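# Transfer the green pen from the blue plate to the white plate

## Task

Take the green pen off the blue plate and set it down on the white plate, with neither gripper touching the pen at the end.

## Robot and tools

Robot: two arms, left_arm and right_arm, each ending in a two-finger gripper. Scene frame: origin at table-top height midway between the nominal bases, +z up, +x out over the table, left_arm on the +y side (arm names do not match image sides). Calibrated bases in the scene frame: left_arm at (-0.015, +0.340, 0) m, quat_wxyz (+1.000, 0, 0, -0.004); right_arm at (+0.046, -0.370, 0) m, quat_wxyz (+1.000, 0, 0, +0.015). Up is +z in both base frames. Each arm's hand poses, velocities, targets and wrist camera pose are reported in that arm's own base frame; fixed cameras and the table use the scene frame. Printed hand poses can be off by a few centimetres, more at long reach.

Gripper: fingers point along its +z axis and close along its y axis. end_effector_position is the point between the pads, about 1 cm short of the fingertips.

Row format (used by every moving call): 16 plain numbers, always for both arms: x, y, z, qw, qx, qy, qz, opening for left_arm, then the same eight for right_arm. x, y, z are an absolute target position in metres and qw..qz an absolute target orientation (w first), each in that arm's base frame. Opening is absolute on -1 (closed) to +1 (fully open, 0.093 m). To keep an arm still, resend the exact pose from the last result taken before it stopped, plus its current opening; resend the same quaternion every row to hold orientation, since reported values drift. A 0 in the opening slot is a real command, not 'unchanged'.

execute_actions: actions is a list of actions; each action is a list of up to 15 rows, one per 1/30 s step, the last row held to fill 15 steps. An action is rejected for both arms if any target lies over 0.6 m from that gripper's current position along any of the gripper's own axes; a malformed action, or a first action failing this against the last reported state, rejects the whole call. An empty list just returns state and images. cameras picks images: omitted, null or ["all"] for all, [] for none; an unknown name voids the call.

move: target is one row or a list of up to 15 rows (no 0.6 m rule). Each gripper goes in a straight line from its Hand target, turning the short way. speed: m/s, 0.002 to 0.5, default 0.25 (turn rate up to twice that in rad/s), one value or one per target. blend: metres of corner rounding per target, default 0 (stop at each). opening_speed: per second on the -1..+1 scale, at least 0.2. blocking=false returns after about 0.5 s while motion continues; a new move takes over from the running one. Paths last at least 0.5 s, stop after 10 s, do not avoid obstacles or the other arm, and faster paths lag, stray and hit harder. First-target openings are sent at the start; later ones on arrival, after everything rests. The result adds a move: line (done, off_target, moving, held, fault...) and limits (paced = pose clipped, held = steps withheld). Unnamed arms are done, within 10 mm and 2 degrees; done does not mean no contact.

wait: seconds 0 to 10; arms hold their last command, a running move continues. stop: brakes a running move (needs room). zoom_image: camera (cam_head_left, cam_head_right, cam_left_wrist, cam_right_wrist) and region [x0, y0, x1, y1] in pixels from the top-left, at most 504x504, on that camera's newest image. finished_scene: scene = the current scene's number; irreversible, call it only once the pen rests on the white plate untouched.

Cameras: all four images are 672x504, returned in the order listed above.

Control behaviour: each step the command is clipped to within 100 mm and 20 degrees of the measured pose, so one action may fall short; the result's Hand target shows where the arm is now headed, so send the remainder next. Friction and weight can leave the gripper low, short or tilted, and tiny moves may go nowhere or sideways; check position and orientation after each move and correct tilt. Keep paths away from an arm's own base and its first-joint axis, or the shoulder posture can flip. The clearance check can stop arms nearing each other's forearms but not grippers colliding.

Results: poses, Hand target, Tool commands, joint positions (last entry = gripper gap in m, zero-floored), joint velocities ('within noise' means at rest), joint torques (signed toward larger angle; entries 1-3 wrap at ±28 N m), grip_measured (motor position, +1 open, -1 closed, may read up to ~0.02 high). Joint limits (rad): waist -2.618 to 3.054, shoulder 0 to 3.142, elbow 0 to 3.142 (straight 2.901), wrist pitch and yaw -1.571 to 1.571, wrist roll -2.094 to 2.094. MOTOR HOT appears at 75 °C; at 90 °C the arm folds and idles for the rest of the scene; at 100 °C it collapses. Avoid long stretched holds or pushing at unreachable targets.

Gripping: pads meet near -0.94; an object of width w mm sits near -0.94 + 0.0208*w. For a firm grip send about 0.24 below that value (a thin pen may need lower); keep sending it while carrying. Sending -1 always settles below -0.94, so confirm a hold visually. Release by sending well above the width reading. A sudden big close spikes force briefly.

Avoid: dropping the pen or releasing it while moving, fast impacts, hard presses, arm-to-arm contact, and anything leaving the table. Brief external tugs on held items can occur.

Each tool is called after ">>>" in YAML: its name, and indented under it one key for each argument.

## Session

>>> execute_actions:
  actions: []

Scene clock: 0.00 s.
left_arm: end_effector_position=(+0.3863, +0.0433, +0.0918) grip_measured=+1.000 end_effector_quat_wxyz=(+0.582, -0.107, +0.802, +0.087) | right_arm: end_effector_position=(+0.3976, -0.0292, +0.0912) grip_measured=+1.000 end_effector_quat_wxyz=(+0.562, +0.076, +0.818, -0.095)
Joint positions: left_arm=[-0.004 1.58 0.356 0.898 -0.27 -0.075 0.093] | right_arm=[0.046 1.583 0.425 0.784 0.285 0.036 0.093]
Joint velocities: within noise
Joint torques (N m): no reading
Motor temperatures (°C): left_arm=[26 28 30 30 26 28 26] | right_arm=[27 30 26 26 26 27 27]
Heat: left arm: 30 °C; right arm: 30 °C.
Hand target: left_arm +0.3883, +0.0433, +0.0961; +0.586, -0.107, +0.798, +0.086 | right_arm +0.3991, -0.0291, +0.0945; +0.566, +0.077, +0.816, -0.094
Tool commands: left_gripper/opening=+1.0 right_gripper/opening=+1.0

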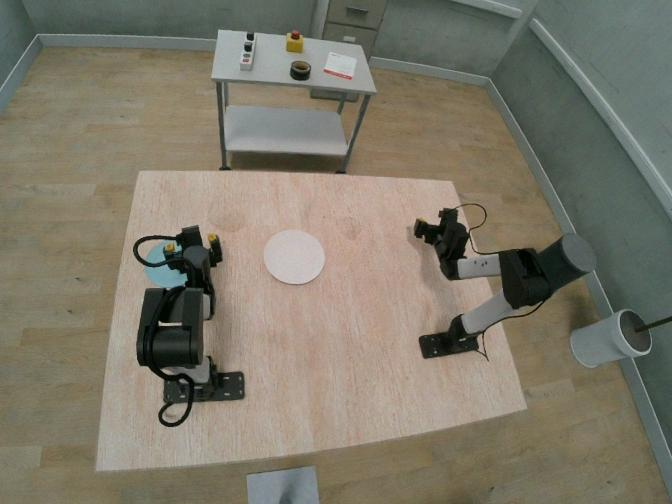

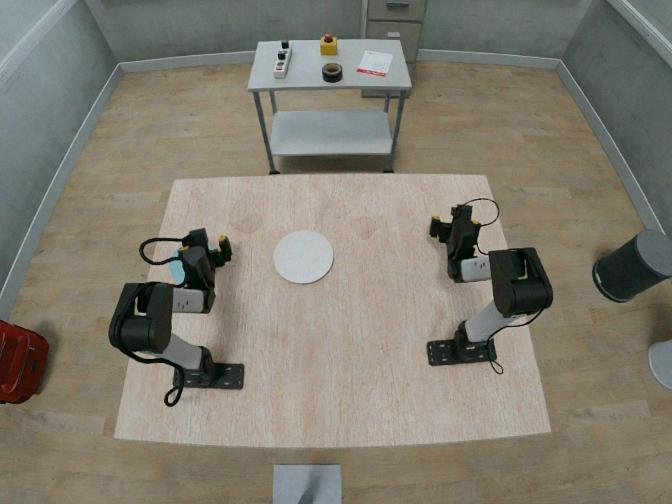

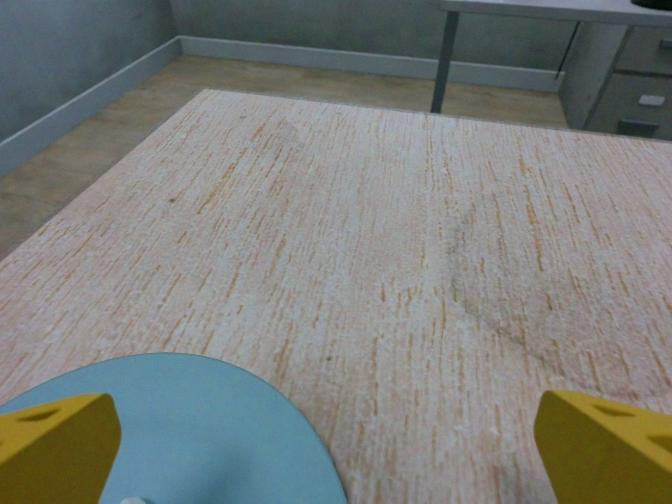

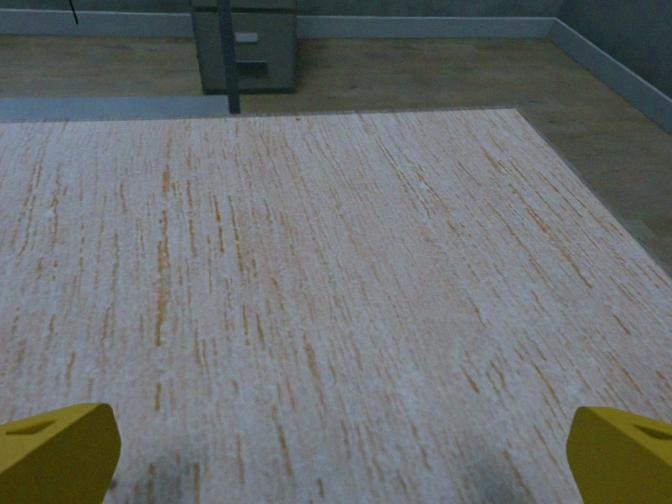

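>>> move:
  target: [0.30,0.05,0.22,0.1,0,0.995,0,1,0.3976,-0.0292,0.0912,0.562,0.076,0.818,-0.095,1]

Scene clock: 8.27 s.
left_arm: end_effector_position=(+0.2961, +0.0515, +0.2143) grip_measured=+1.000 end_effector_quat_wxyz=(+0.098, -0.010, +0.995, +0.008) | right_arm: end_effector_position=(+0.3976, -0.0292, +0.0912) grip_measured=+1.000 end_effector_quat_wxyz=(+0.562, +0.076, +0.818, -0.095)
Joint positions: left_arm=[0.182 1.542 1.602 -1.435 0.017 0.16 0.093] | right_arm=[0.046 1.583 0.425 0.784 0.285 0.036 0.093]
Joint velocities: within noise
Joint torques (N m): left_arm=[0.7 -3.9 10.44 0.71 0.25 0.19] | right_arm=[0.24 -5.63 4.89 2.73 0 0.08]
Motor temperatures (°C): left_arm=[26 28 31 32 26 28 26] | right_arm=[27 31 27 29 26 27 27]
Heat: left arm: 32 °C; right arm: 31 °C.
Hand target: left_arm +0.2985, +0.0515, +0.2212; +0.101, -0.006, +0.995, +0.001 | right_arm +0.3976, -0.0292, +0.0912; +0.562, +0.076, +0.818, -0.095
Off the commanded pose: left_arm 0.007 m, 2 deg | right_arm 0.000 m, 0 deg.
move: done

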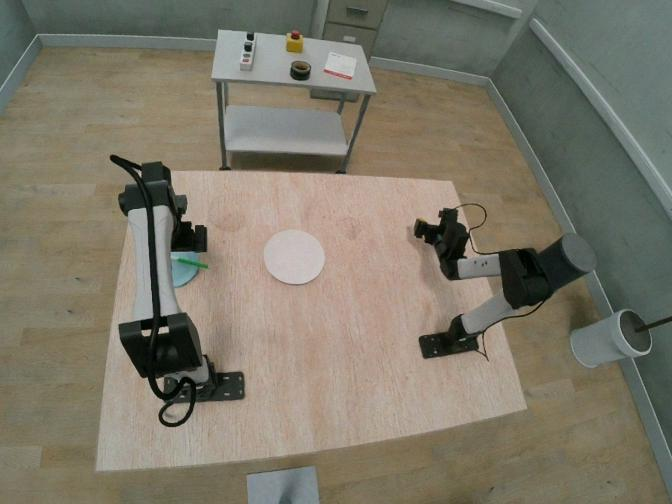

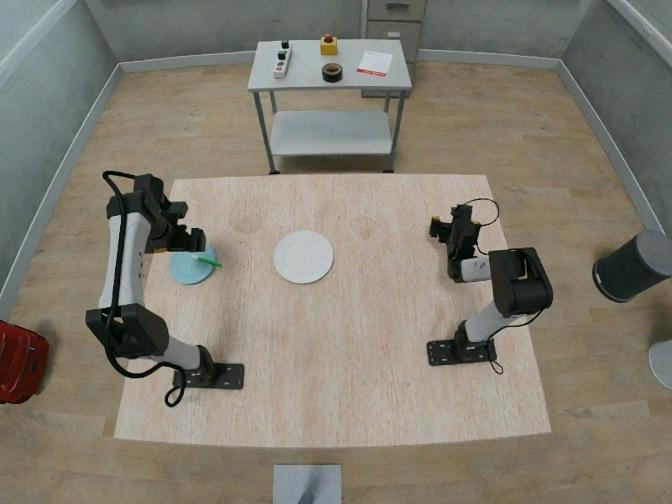

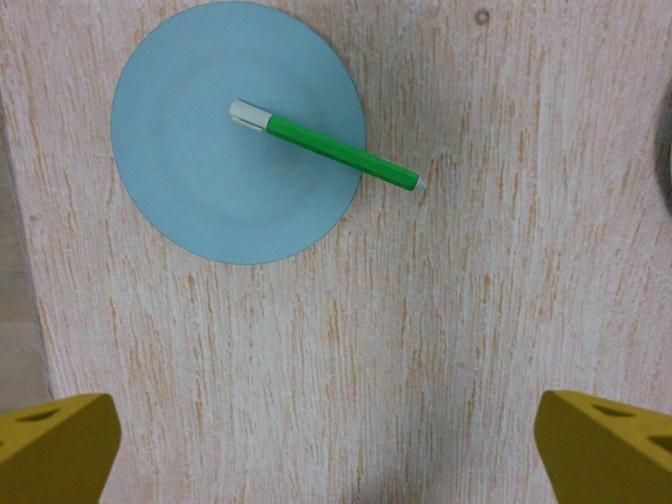

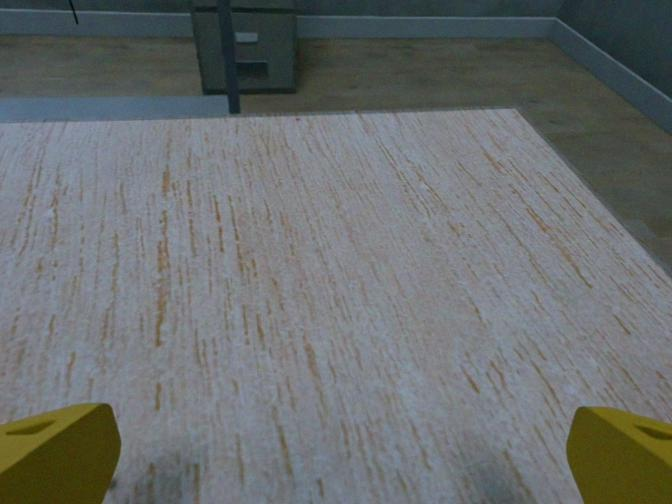

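>>> move:
  target: [0.385,0.05,0.15,0,-0.559,0.829,0,1,0.3976,-0.0292,0.0912,0.562,0.076,0.818,-0.095,1]

Scene clock: 28.03 s.
left_arm: end_effector_position=(+0.3800, +0.0506, +0.1475) grip_measured=+1.000 end_effector_quat_wxyz=(-0.004, -0.553, +0.833, -0.005) | right_arm: end_effector_position=(+0.3976, -0.0292, +0.0912) grip_measured=+1.000 end_effector_quat_wxyz=(+0.562, +0.076, +0.818, -0.095)
Joint positions: left_arm=[0.138 2.02 1.934 -1.487 0.012 -1.033 0.093] | right_arm=[0.046 1.583 0.425 0.784 0.285 0.036 0.093]
Joint velocities: within noise
Joint torques (N m): left_arm=[-0.88 -6.95 10.06 0.28 -0.07 -0.13] | right_arm=[0.23 -5.63 4.89 2.73 0 0.09]
Motor temperatures (°C): left_arm=[26 29 35 31 26 28 26] | right_arm=[27 32 28 33 26 27 27]
Heat: left arm: 35 °C; right arm: 33 °C.
Hand target: left_arm +0.3852, +0.0482, +0.1504; -0.001, -0.555, +0.832, -0.005 | right_arm +0.3976, -0.0292, +0.0912; +0.562, +0.076, +0.818, -0.095
Off the commanded pose: left_arm 0.006 m, 1 deg | right_arm 0.000 m, 0 deg.
move: done

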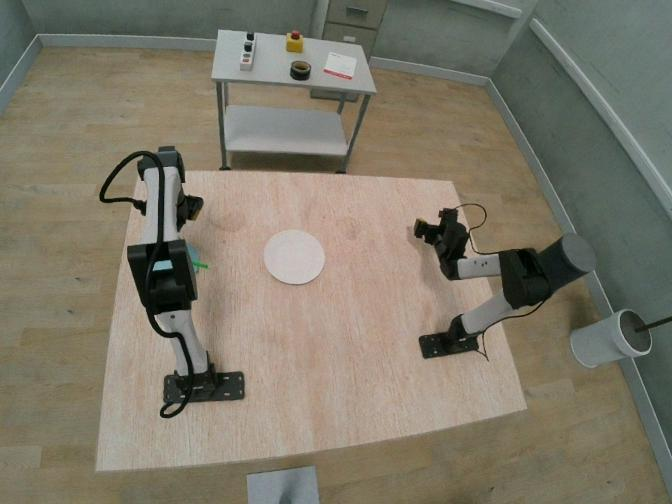

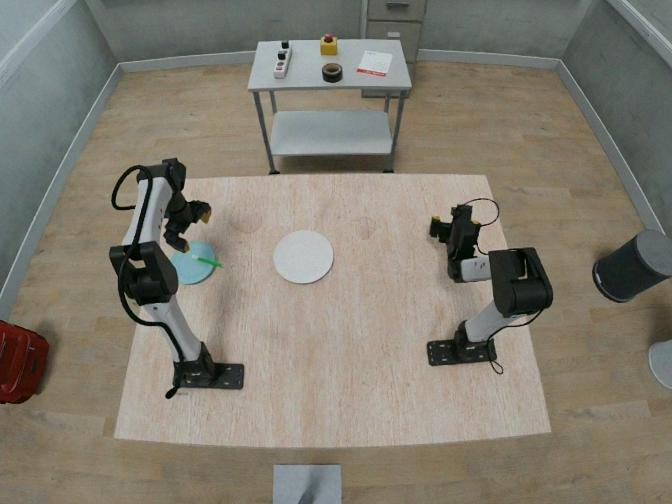

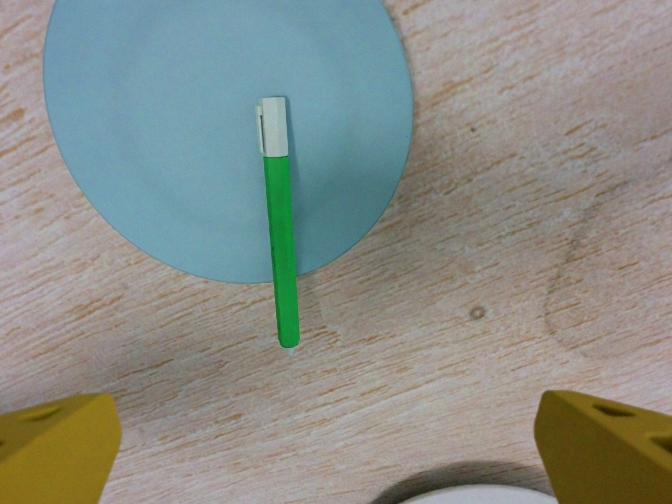

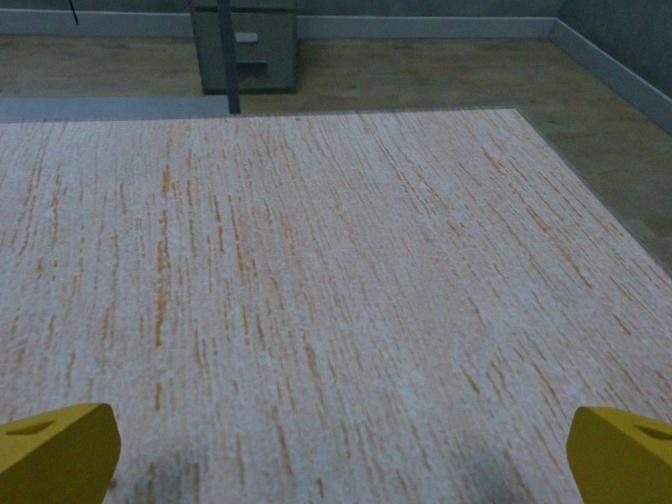

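>>> move:
  target: [0.375,0.085,0.12,0,-0.559,0.829,0,1,0.3976,-0.0292,0.0912,0.562,0.076,0.818,-0.095,1]

Scene clock: 48.03 s.
left_arm: end_effector_position=(+0.3772, +0.0838, +0.1230) grip_measured=+1.000 end_effector_quat_wxyz=(-0.002, -0.569, +0.822, -0.005) | right_arm: end_effector_position=(+0.3976, -0.0292, +0.0912) grip_measured=+1.000 end_effector_quat_wxyz=(+0.562, +0.076, +0.818, -0.095)
Joint positions: left_arm=[0.223 2.02 1.837 -1.388 0.01 -0.987 0.093] | right_arm=[0.046 1.583 0.425 0.784 0.285 0.036 0.093]
Joint velocities: within noise
Joint torques (N m): left_arm=[-0.1 -9.09 4.56 0.61 -0.16 0.19] | right_arm=[0.24 -5.61 4.9 2.72 0 0.09]
Motor temperatures (°C): left_arm=[26 33 37 30 26 28 26] | right_arm=[27 33 29 35 26 27 27]
Heat: left arm: 37 °C; right arm: 35 °C.
Hand target: left_arm +0.3751, +0.0849, +0.1200; +0.000, -0.563, +0.827, +0.000 | right_arm +0.3976, -0.0292, +0.0912; +0.562, +0.076, +0.818, -0.095
Off the commanded pose: left_arm 0.004 m, 2 deg | right_arm 0.000 m, 0 deg.
move: done

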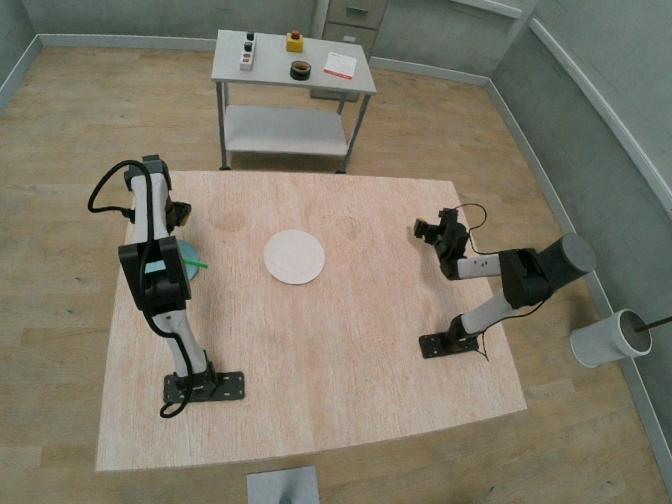

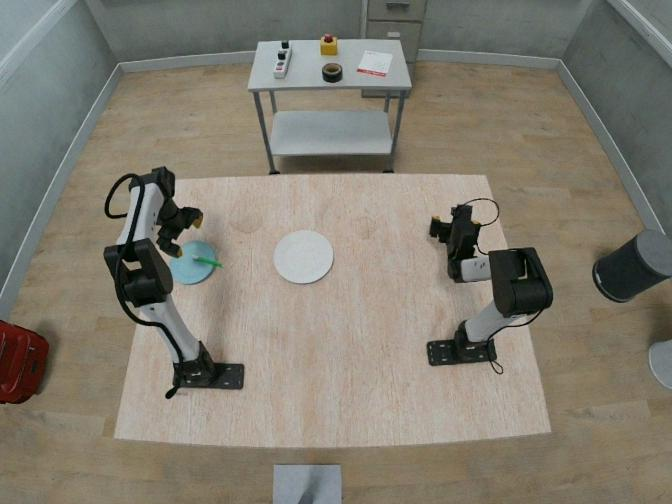

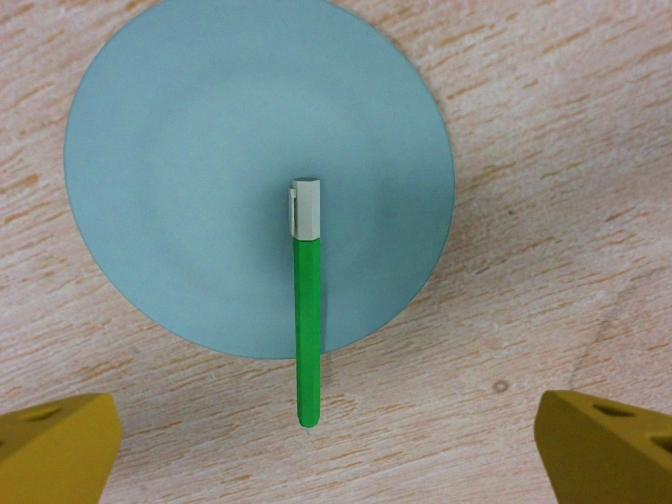

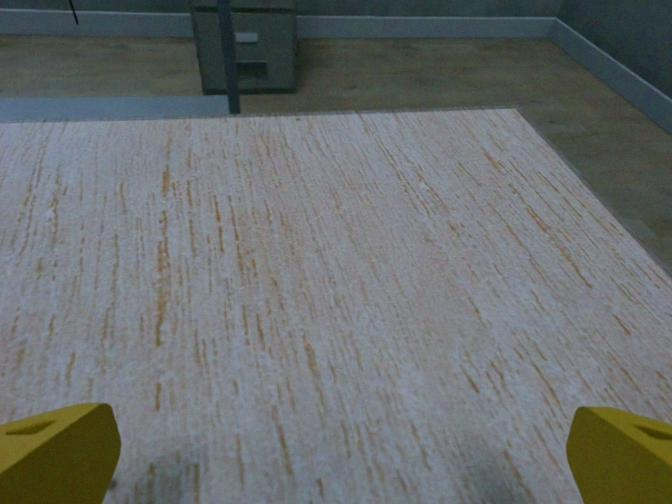

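>>> move:
  target: [0.370,0.093,0.07,0,-0.559,0.829,0,1,0.3976,-0.0292,0.0912,0.562,0.076,0.818,-0.095,1]

Scene clock: 63.00 s.
left_arm: end_effector_position=(+0.3740, +0.0889, +0.0730) grip_measured=+1.000 end_effector_quat_wxyz=(-0.002, -0.562, +0.827, -0.005) | right_arm: end_effector_position=(+0.3976, -0.0292, +0.0912) grip_measured=+1.000 end_effector_quat_wxyz=(+0.562, +0.076, +0.818, -0.095)
Joint positions: left_arm=[0.238 2.02 1.638 -1.188 0.01 -0.955 0.093] | right_arm=[0.046 1.583 0.425 0.784 0.285 0.036 0.093]
Joint velocities: within noise
Joint torques (N m): left_arm=[0.72 -9.07 4.51 0.61 -0.16 0.19] | right_arm=[0.24 -5.6 4.88 2.73 0 0.08]
Motor temperatures (°C): left_arm=[26 37 35 30 26 28 26] | right_arm=[27 33 29 36 26 27 27]
Heat: left arm: 37 °C; right arm: 36 °C.
Hand target: left_arm +0.3702, +0.0931, +0.0701; +0.000, -0.559, +0.829, +0.000 | right_arm +0.3976, -0.0292, +0.0912; +0.562, +0.076, +0.818, -0.095
Off the commanded pose: left_arm 0.006 m, 1 deg | right_arm 0.000 m, 0 deg.
move: done

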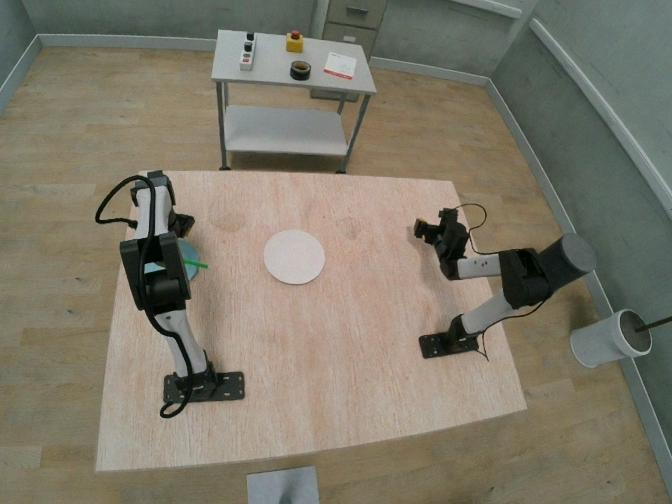

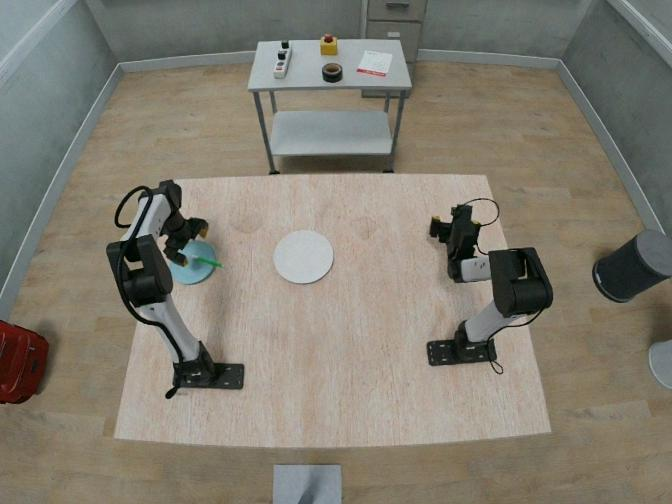

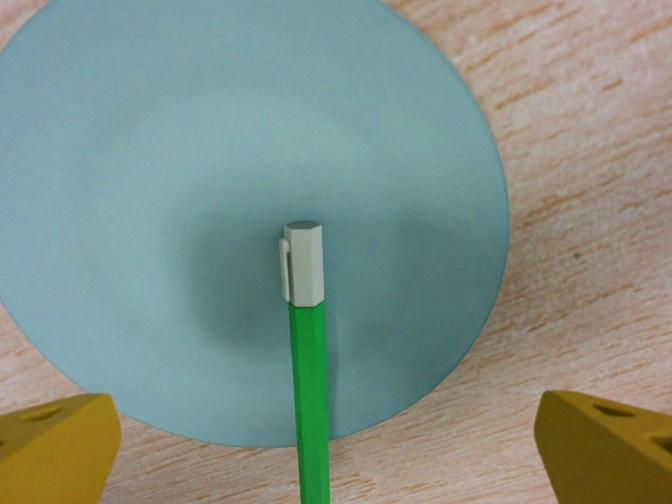

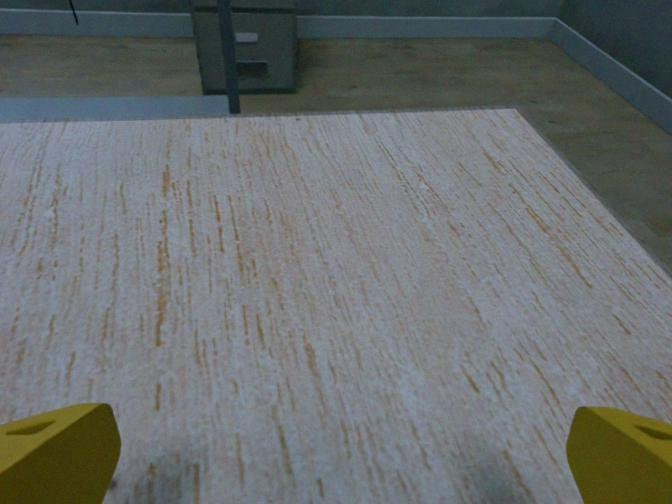

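>>> move:
  target: [0.367,0.093,0.032,0,-0.559,0.829,0,0.3,0.3976,-0.0292,0.0912,0.562,0.076,0.818,-0.095,1]
  speed: 0.12

>>> zoom_image:
  camera: "cam_head_right"
  region: [130, 200, 250, 300]

Scene clock: 69.47 s.
left_arm: end_effector_position=(+0.3720, +0.0884, +0.0423) grip_measured=+0.303 end_effector_quat_wxyz=(+0.006, -0.560, +0.828, -0.008) | right_arm: end_effector_position=(+0.3976, -0.0292, +0.0912) grip_measured=+1.000 end_effector_quat_wxyz=(+0.562, +0.076, +0.818, -0.095)
Joint positions: left_arm=[0.238 2.02 1.513 -1.046 0.01 -0.952 0.06] | right_arm=[0.046 1.583 0.425 0.784 0.285 0.036 0.093]
Joint velocities: within noise
Joint torques (N m): left_arm=[0.85 -7.36 4.57 0.67 -0.16 0.19] | right_arm=[0.24 -5.61 4.86 2.73 0 0.09]
Motor temperatures (°C): left_arm=[26 38 34 30 26 28 26] | right_arm=[27 33 29 36 26 27 27]
Heat: left arm: 38 °C; right arm: 36 °C.
Hand target: left_arm +0.3668, +0.0928, +0.0322; +0.000, -0.559, +0.829, +0.000 | right_arm +0.3976, -0.0292, +0.0912; +0.562, +0.076, +0.818, -0.095
Off the commanded pose: left_arm 0.012 m, 1 deg | right_arm 0.000 m, 0 deg.
move: off_target (left_arm)

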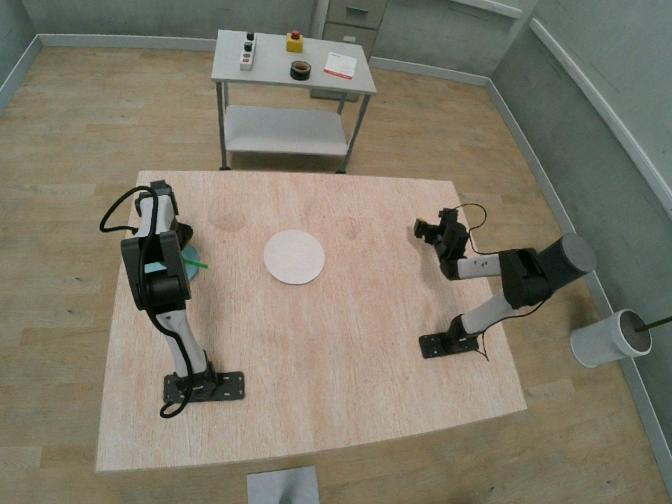

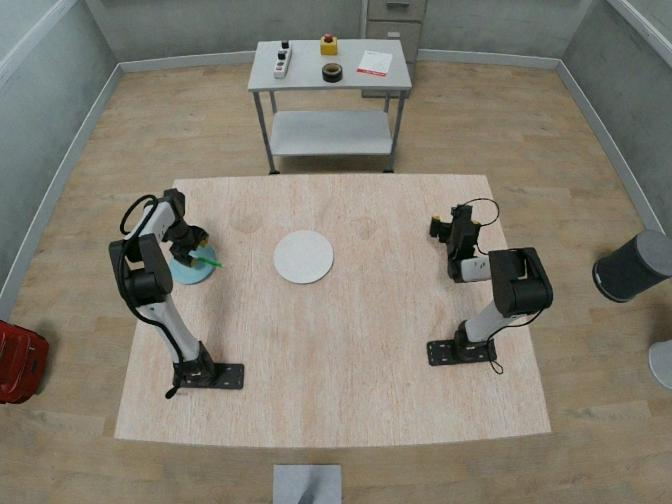

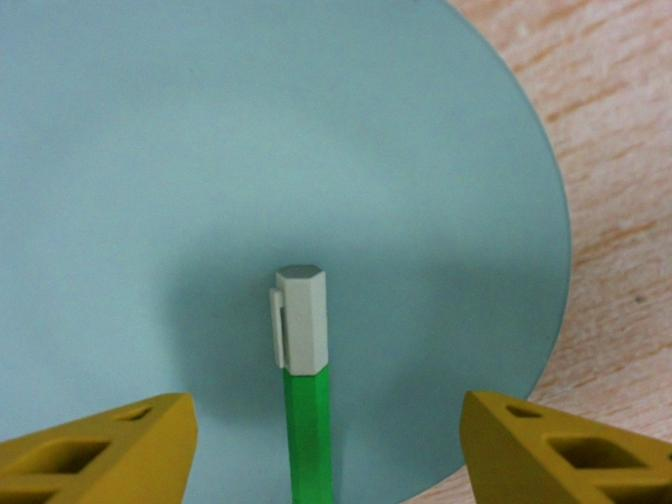

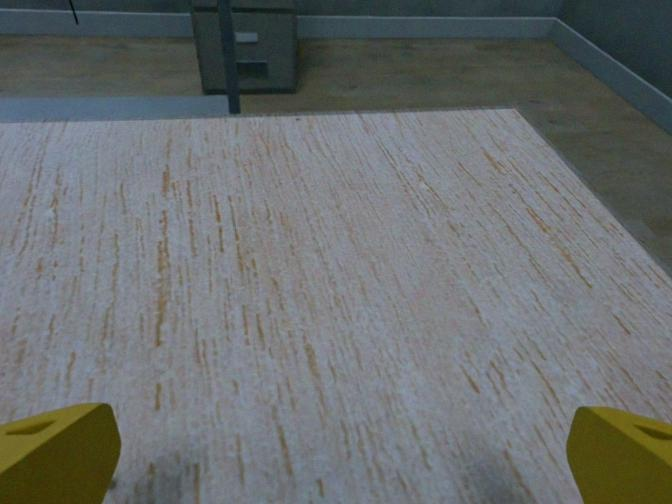

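Scaled by 4.200.

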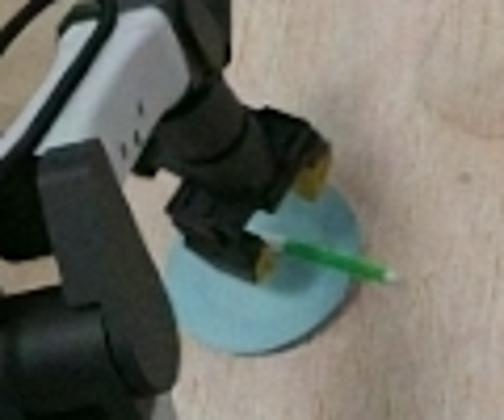

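>>> move:
  target:
    - [0.365,0.082,0.012,0,-0.559,0.829,0,0.3,0.3976,-0.0292,0.0912,0.562,0.076,0.818,-0.095,1]
  speed: 0.08

>>> zoom_image:
  camera: "cam_head_right"
  region: [130, 200, 250, 300]

Scene clock: 76.57 s.
left_arm: end_effector_position=(+0.3694, +0.0836, +0.0242) grip_measured=+0.303 end_effector_quat_wxyz=(+0.009, -0.556, +0.831, -0.009) | right_arm: end_effector_position=(+0.3976, -0.0292, +0.0912) grip_measured=+1.000 end_effector_quat_wxyz=(+0.562, +0.076, +0.818, -0.095)
Joint positions: left_arm=[0.227 2.024 1.443 -0.967 0.01 -0.952 0.06] | right_arm=[0.046 1.583 0.425 0.784 0.285 0.036 0.093]
Joint velocities: within noise
Joint torques (N m): left_arm=[-0.69 -6.89 4.46 0.7 -0.17 -0.12] | right_arm=[0.23 -5.59 4.89 2.73 0 0.08]
Motor temperatures (°C): left_arm=[26 38 34 30 26 28 26] | right_arm=[27 33 29 37 26 27 27]
Heat: left arm: 38 °C; right arm: 37 °C.
Hand target: left_arm +0.3646, +0.0818, +0.0124; +0.000, -0.559, +0.829, +0.000 | right_arm +0.3976, -0.0292, +0.0912; +0.562, +0.076, +0.818, -0.095
Off the commanded pose: left_arm 0.013 m, 1 deg | right_arm 0.000 m, 0 deg.
move: off_target (left_arm)

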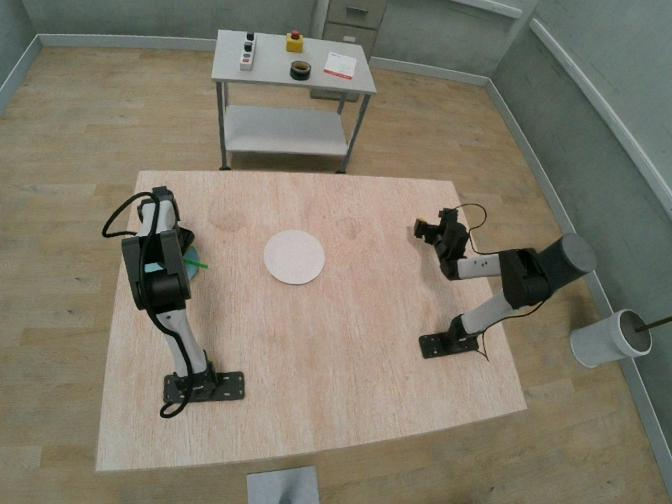

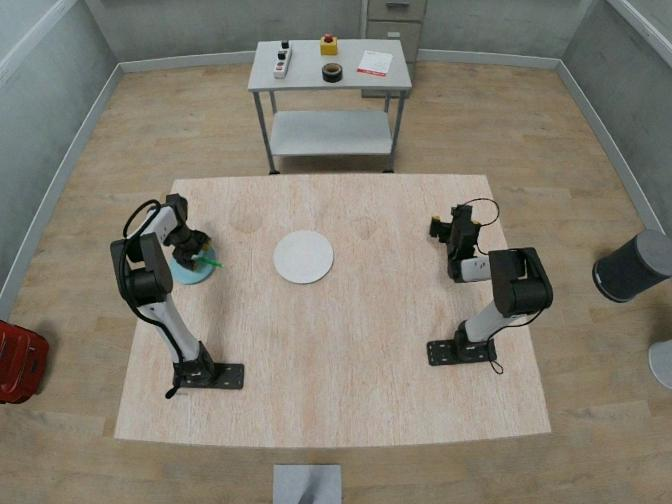

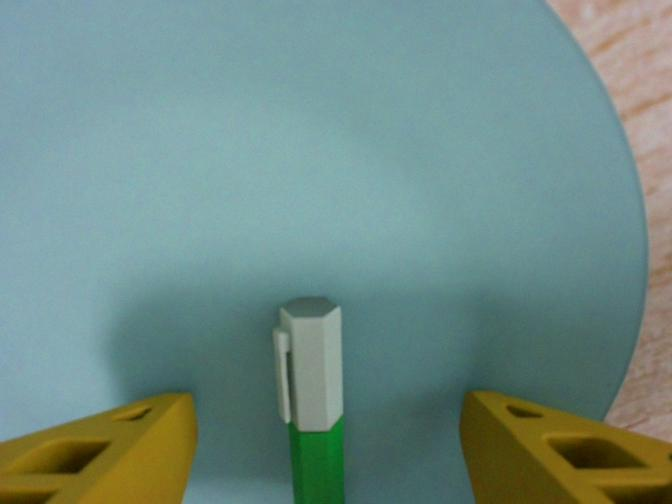

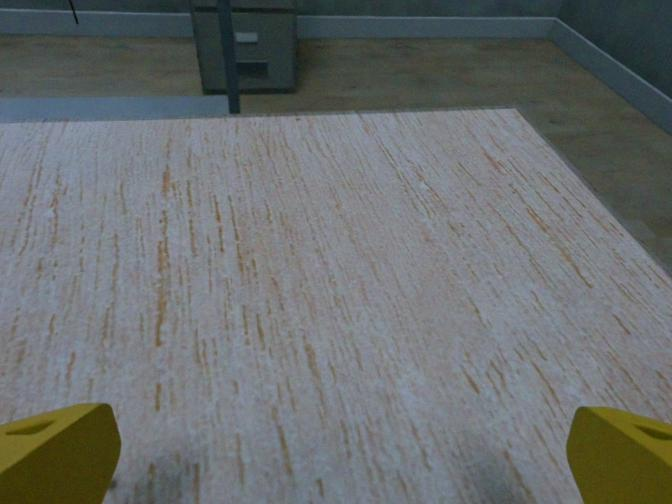

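Scaled by 4.200.

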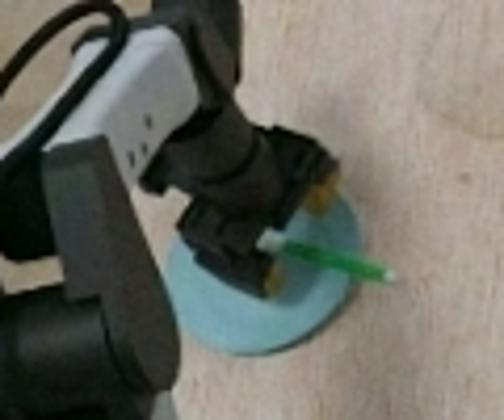

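>>> move:
  target:
    - [0.365,0.081,0.007,0,-0.559,0.829,0,0.3,0.3976,-0.0292,0.0912,0.562,0.076,0.818,-0.095,1]
    - [0.365,0.081,0.007,0,-0.559,0.829,0,-1,0.3976,-0.0292,0.0912,0.562,0.076,0.818,-0.095,1]
  speed: 0.08
  opening_speed: 1

Scene clock: 84.40 s.
left_arm: end_effector_position=(+0.3712, +0.0840, +0.0220) grip_measured=-0.878 end_effector_quat_wxyz=(+0.013, -0.555, +0.831, -0.011) | right_arm: end_effector_position=(+0.3976, -0.0292, +0.0912) grip_measured=+1.000 end_effector_quat_wxyz=(+0.562, +0.076, +0.818, -0.095)
Joint positions: left_arm=[0.227 2.025 1.435 -0.949 0.01 -0.951 0.003] | right_arm=[0.046 1.583 0.425 0.784 0.285 0.036 0.093]
Joint velocities: within noise
Joint torques (N m): left_arm=[-0.88 -6.53 4.1 0.71 -0.17 -0.13] | right_arm=[0.21 -5.6 4.88 2.72 0 0.09]
Motor temperatures (°C): left_arm=[26 37 34 30 26 28 26] | right_arm=[27 33 29 37 26 27 27]
Heat: left arm: 37 °C; right arm: 37 °C.
Hand target: left_arm +0.3645, +0.0810, +0.0075; +0.000, -0.558, +0.830, +0.000 | right_arm +0.3976, -0.0292, +0.0912; +0.562, +0.076, +0.818, -0.095
Off the commanded pose: left_arm 0.017 m, 2 deg | right_arm 0.000 m, 0 deg.
move: off_target (left_arm); target 2's new opening was sent with left_arm's hand 0.016 m and 2 deg from that target

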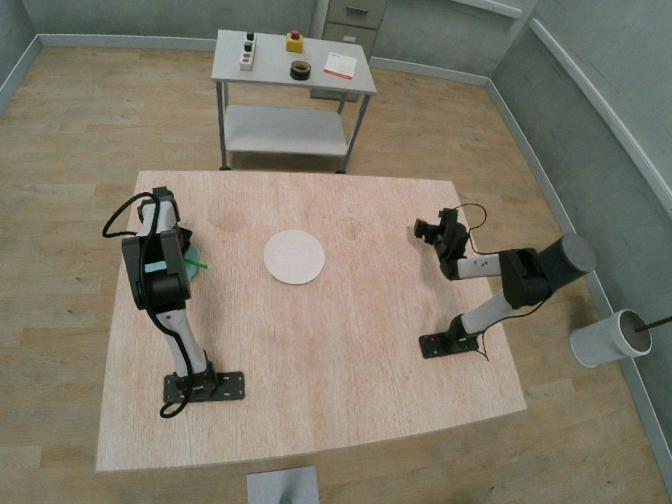

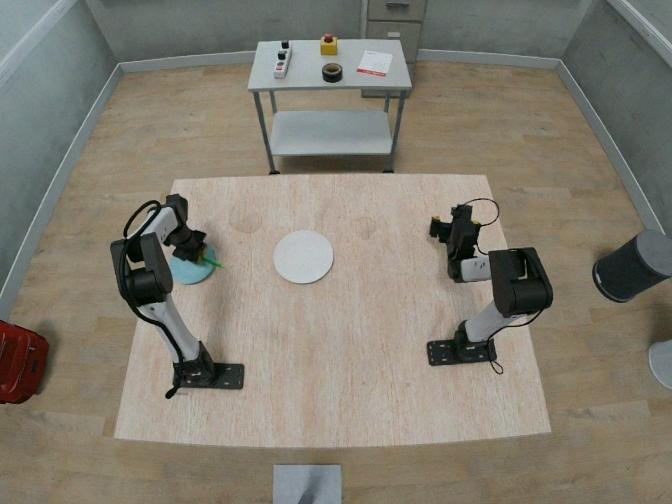

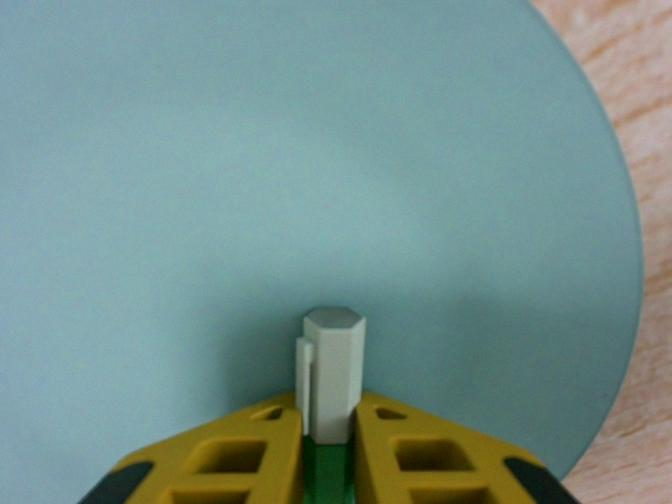

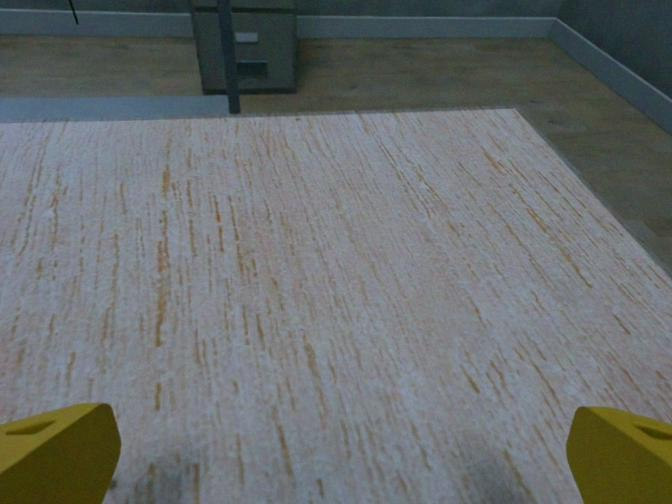

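>>> move:
  target:
    - [0.367,0.083,0.12,0,-0.559,0.829,0,-1,0.3976,-0.0292,0.0912,0.562,0.076,0.818,-0.095,1]
    - [0.375,-0.195,0.12,0,-0.559,0.829,0,-1,0.3976,-0.0292,0.0912,0.562,0.076,0.818,-0.095,1]
  blend: 0.03
  speed: 0.2

>>> zoom_image:
  camera: "cam_head_right"
  region: [220, 190, 380, 310]

Scene clock: 97.00 s.
left_arm: end_effector_position=(+0.3682, -0.1955, +0.1184) grip_measured=-0.887 end_effector_quat_wxyz=(-0.006, -0.549, +0.836, +0.000) | right_arm: end_effector_position=(+0.3976, -0.0292, +0.0912) grip_measured=+1.000 end_effector_quat_wxyz=(+0.562, +0.076, +0.818, -0.095)
Joint positions: left_arm=[-0.484 2.165 2.038 -1.451 0.01 -1.646 0.003] | right_arm=[0.046 1.583 0.425 0.784 0.285 0.036 0.093]
Joint velocities: within noise
Joint torques (N m): left_arm=[0.39 -7.77 10.09 0.23 -0.21 -0.13] | right_arm=[0.23 -5.64 4.89 2.73 0 0.08]
Motor temperatures (°C): left_arm=[26 37 33 30 26 28 26] | right_arm=[27 33 30 38 26 27 27]
Heat: left arm: 37 °C; right arm: 38 °C.
Hand target: left_arm +0.3746, -0.1940, +0.1200; +0.001, -0.557, +0.831, +0.001 | right_arm +0.3976, -0.0292, +0.0912; +0.562, +0.076, +0.818, -0.095
Off the commanded pose: left_arm 0.007 m, 2 deg | right_arm 0.000 m, 0 deg.
move: done

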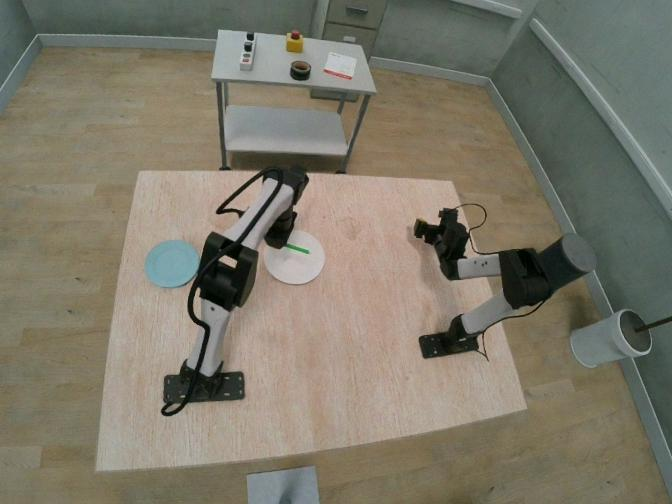

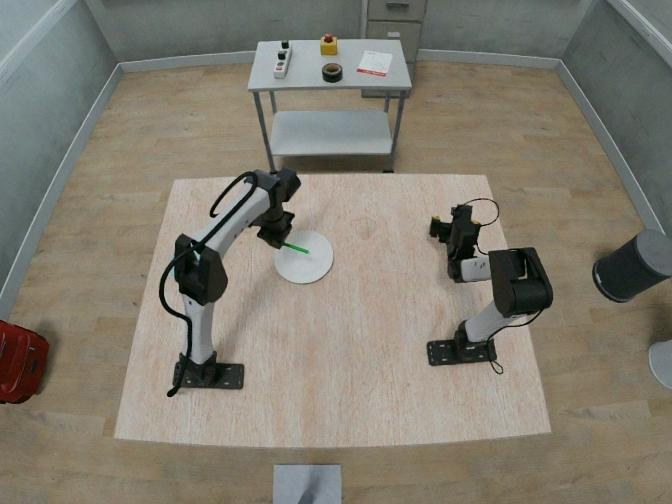

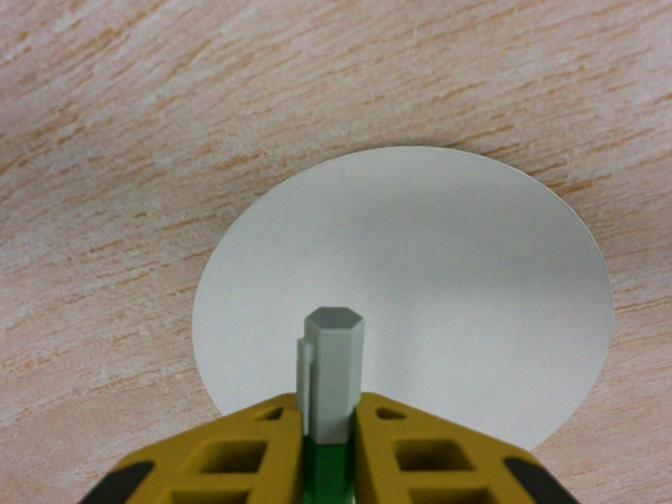

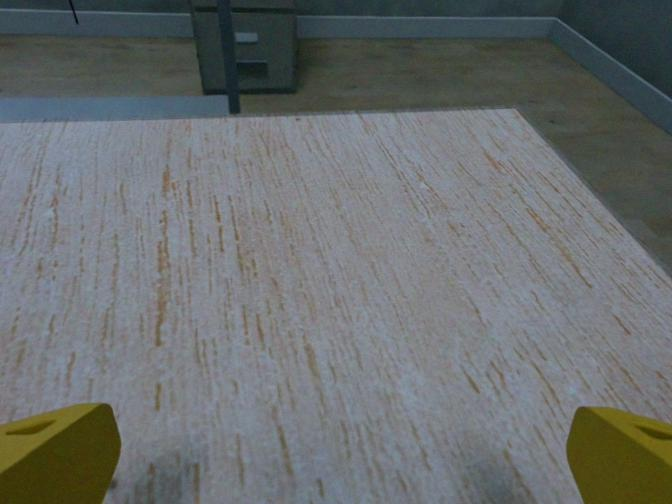

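Scaled by 3.150.

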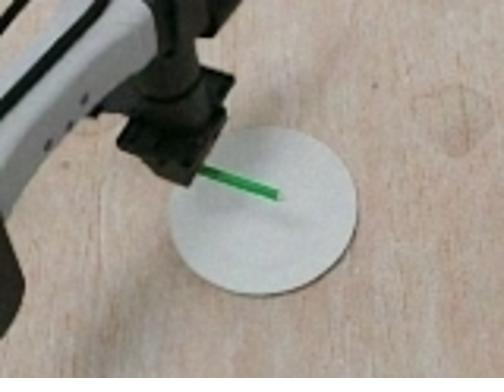

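>>> move:
  target:
    - [0.398,-0.2,0.045,0,-0.559,0.829,0,-1,0.3976,-0.0292,0.0912,0.562,0.076,0.818,-0.095,1]
    - [0.396,-0.2,0.012,0,-0.559,0.829,0,-1,0.3976,-0.0292,0.0912,0.562,0.076,0.818,-0.095,1]
  speed: [0.2,0.06]
  blend: 0.02

>>> zoom_image:
  camera: "cam_head_right"
  region: [220, 190, 380, 310]

Scene clock: 113.90 s.
left_arm: end_effector_position=(+0.3945, -0.2039, +0.0290) grip_measured=-0.887 end_effector_quat_wxyz=(-0.002, -0.557, +0.830, -0.008) | right_arm: end_effector_position=(+0.3976, -0.0292, +0.0912) grip_measured=+1.000 end_effector_quat_wxyz=(+0.562, +0.076, +0.818, -0.095)
Joint positions: left_arm=[-0.473 2.282 1.874 -1.15 0.01 -1.655 0.003] | right_arm=[0.046 1.583 0.425 0.784 0.285 0.036 0.093]
Joint velocities: within noise
Joint torques (N m): left_arm=[0.44 -8.25 4.33 0.8 -0.18 -0.07] | right_arm=[0.21 -5.64 4.88 2.72 -0.01 0.09]
Motor temperatures (°C): left_arm=[26 37 34 30 26 28 27] | right_arm=[27 34 30 39 26 27 27]
Heat: left arm: 37 °C; right arm: 39 °C.
Hand target: left_arm +0.3954, -0.1996, +0.0123; +0.000, -0.563, +0.827, +0.001 | right_arm +0.3976, -0.0292, +0.0912; +0.562, +0.076, +0.818, -0.095
Off the commanded pose: left_arm 0.017 m, 1 deg | right_arm 0.000 m, 0 deg.
move: off_target (left_arm); blend cut to 0.0165 m at target 1

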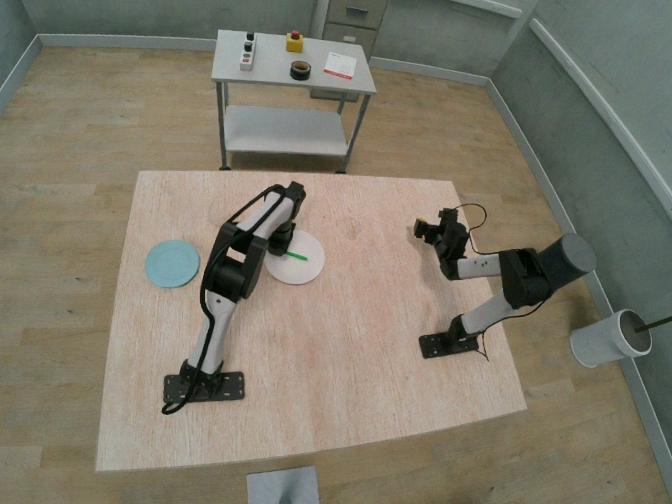

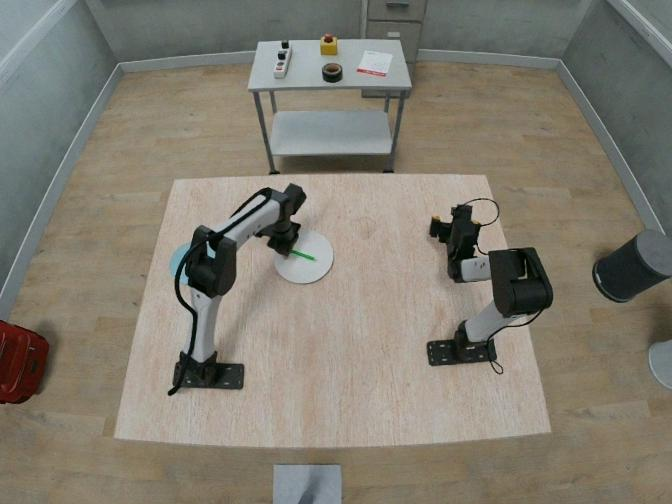

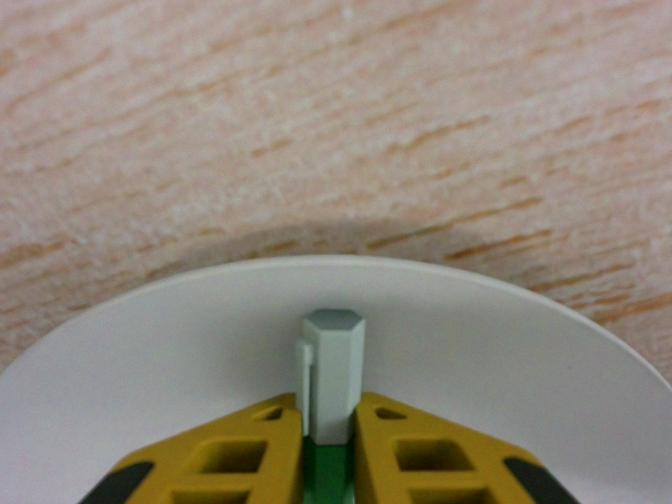

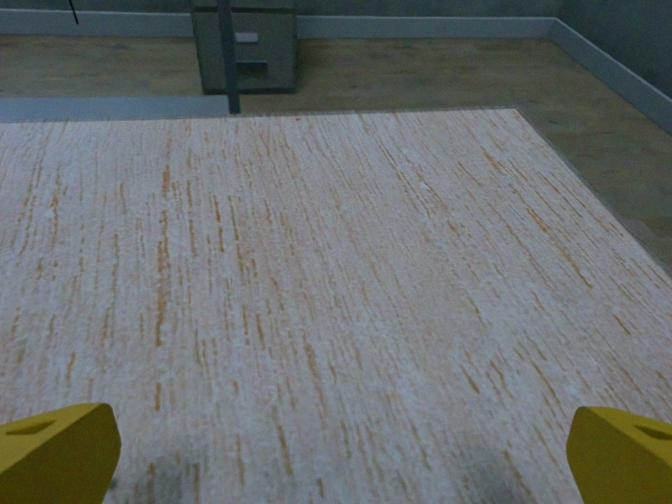

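Scaled by 3.150.

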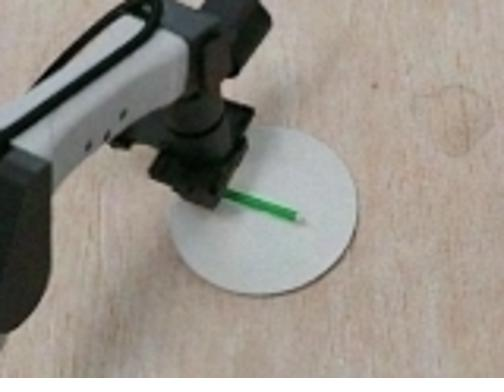

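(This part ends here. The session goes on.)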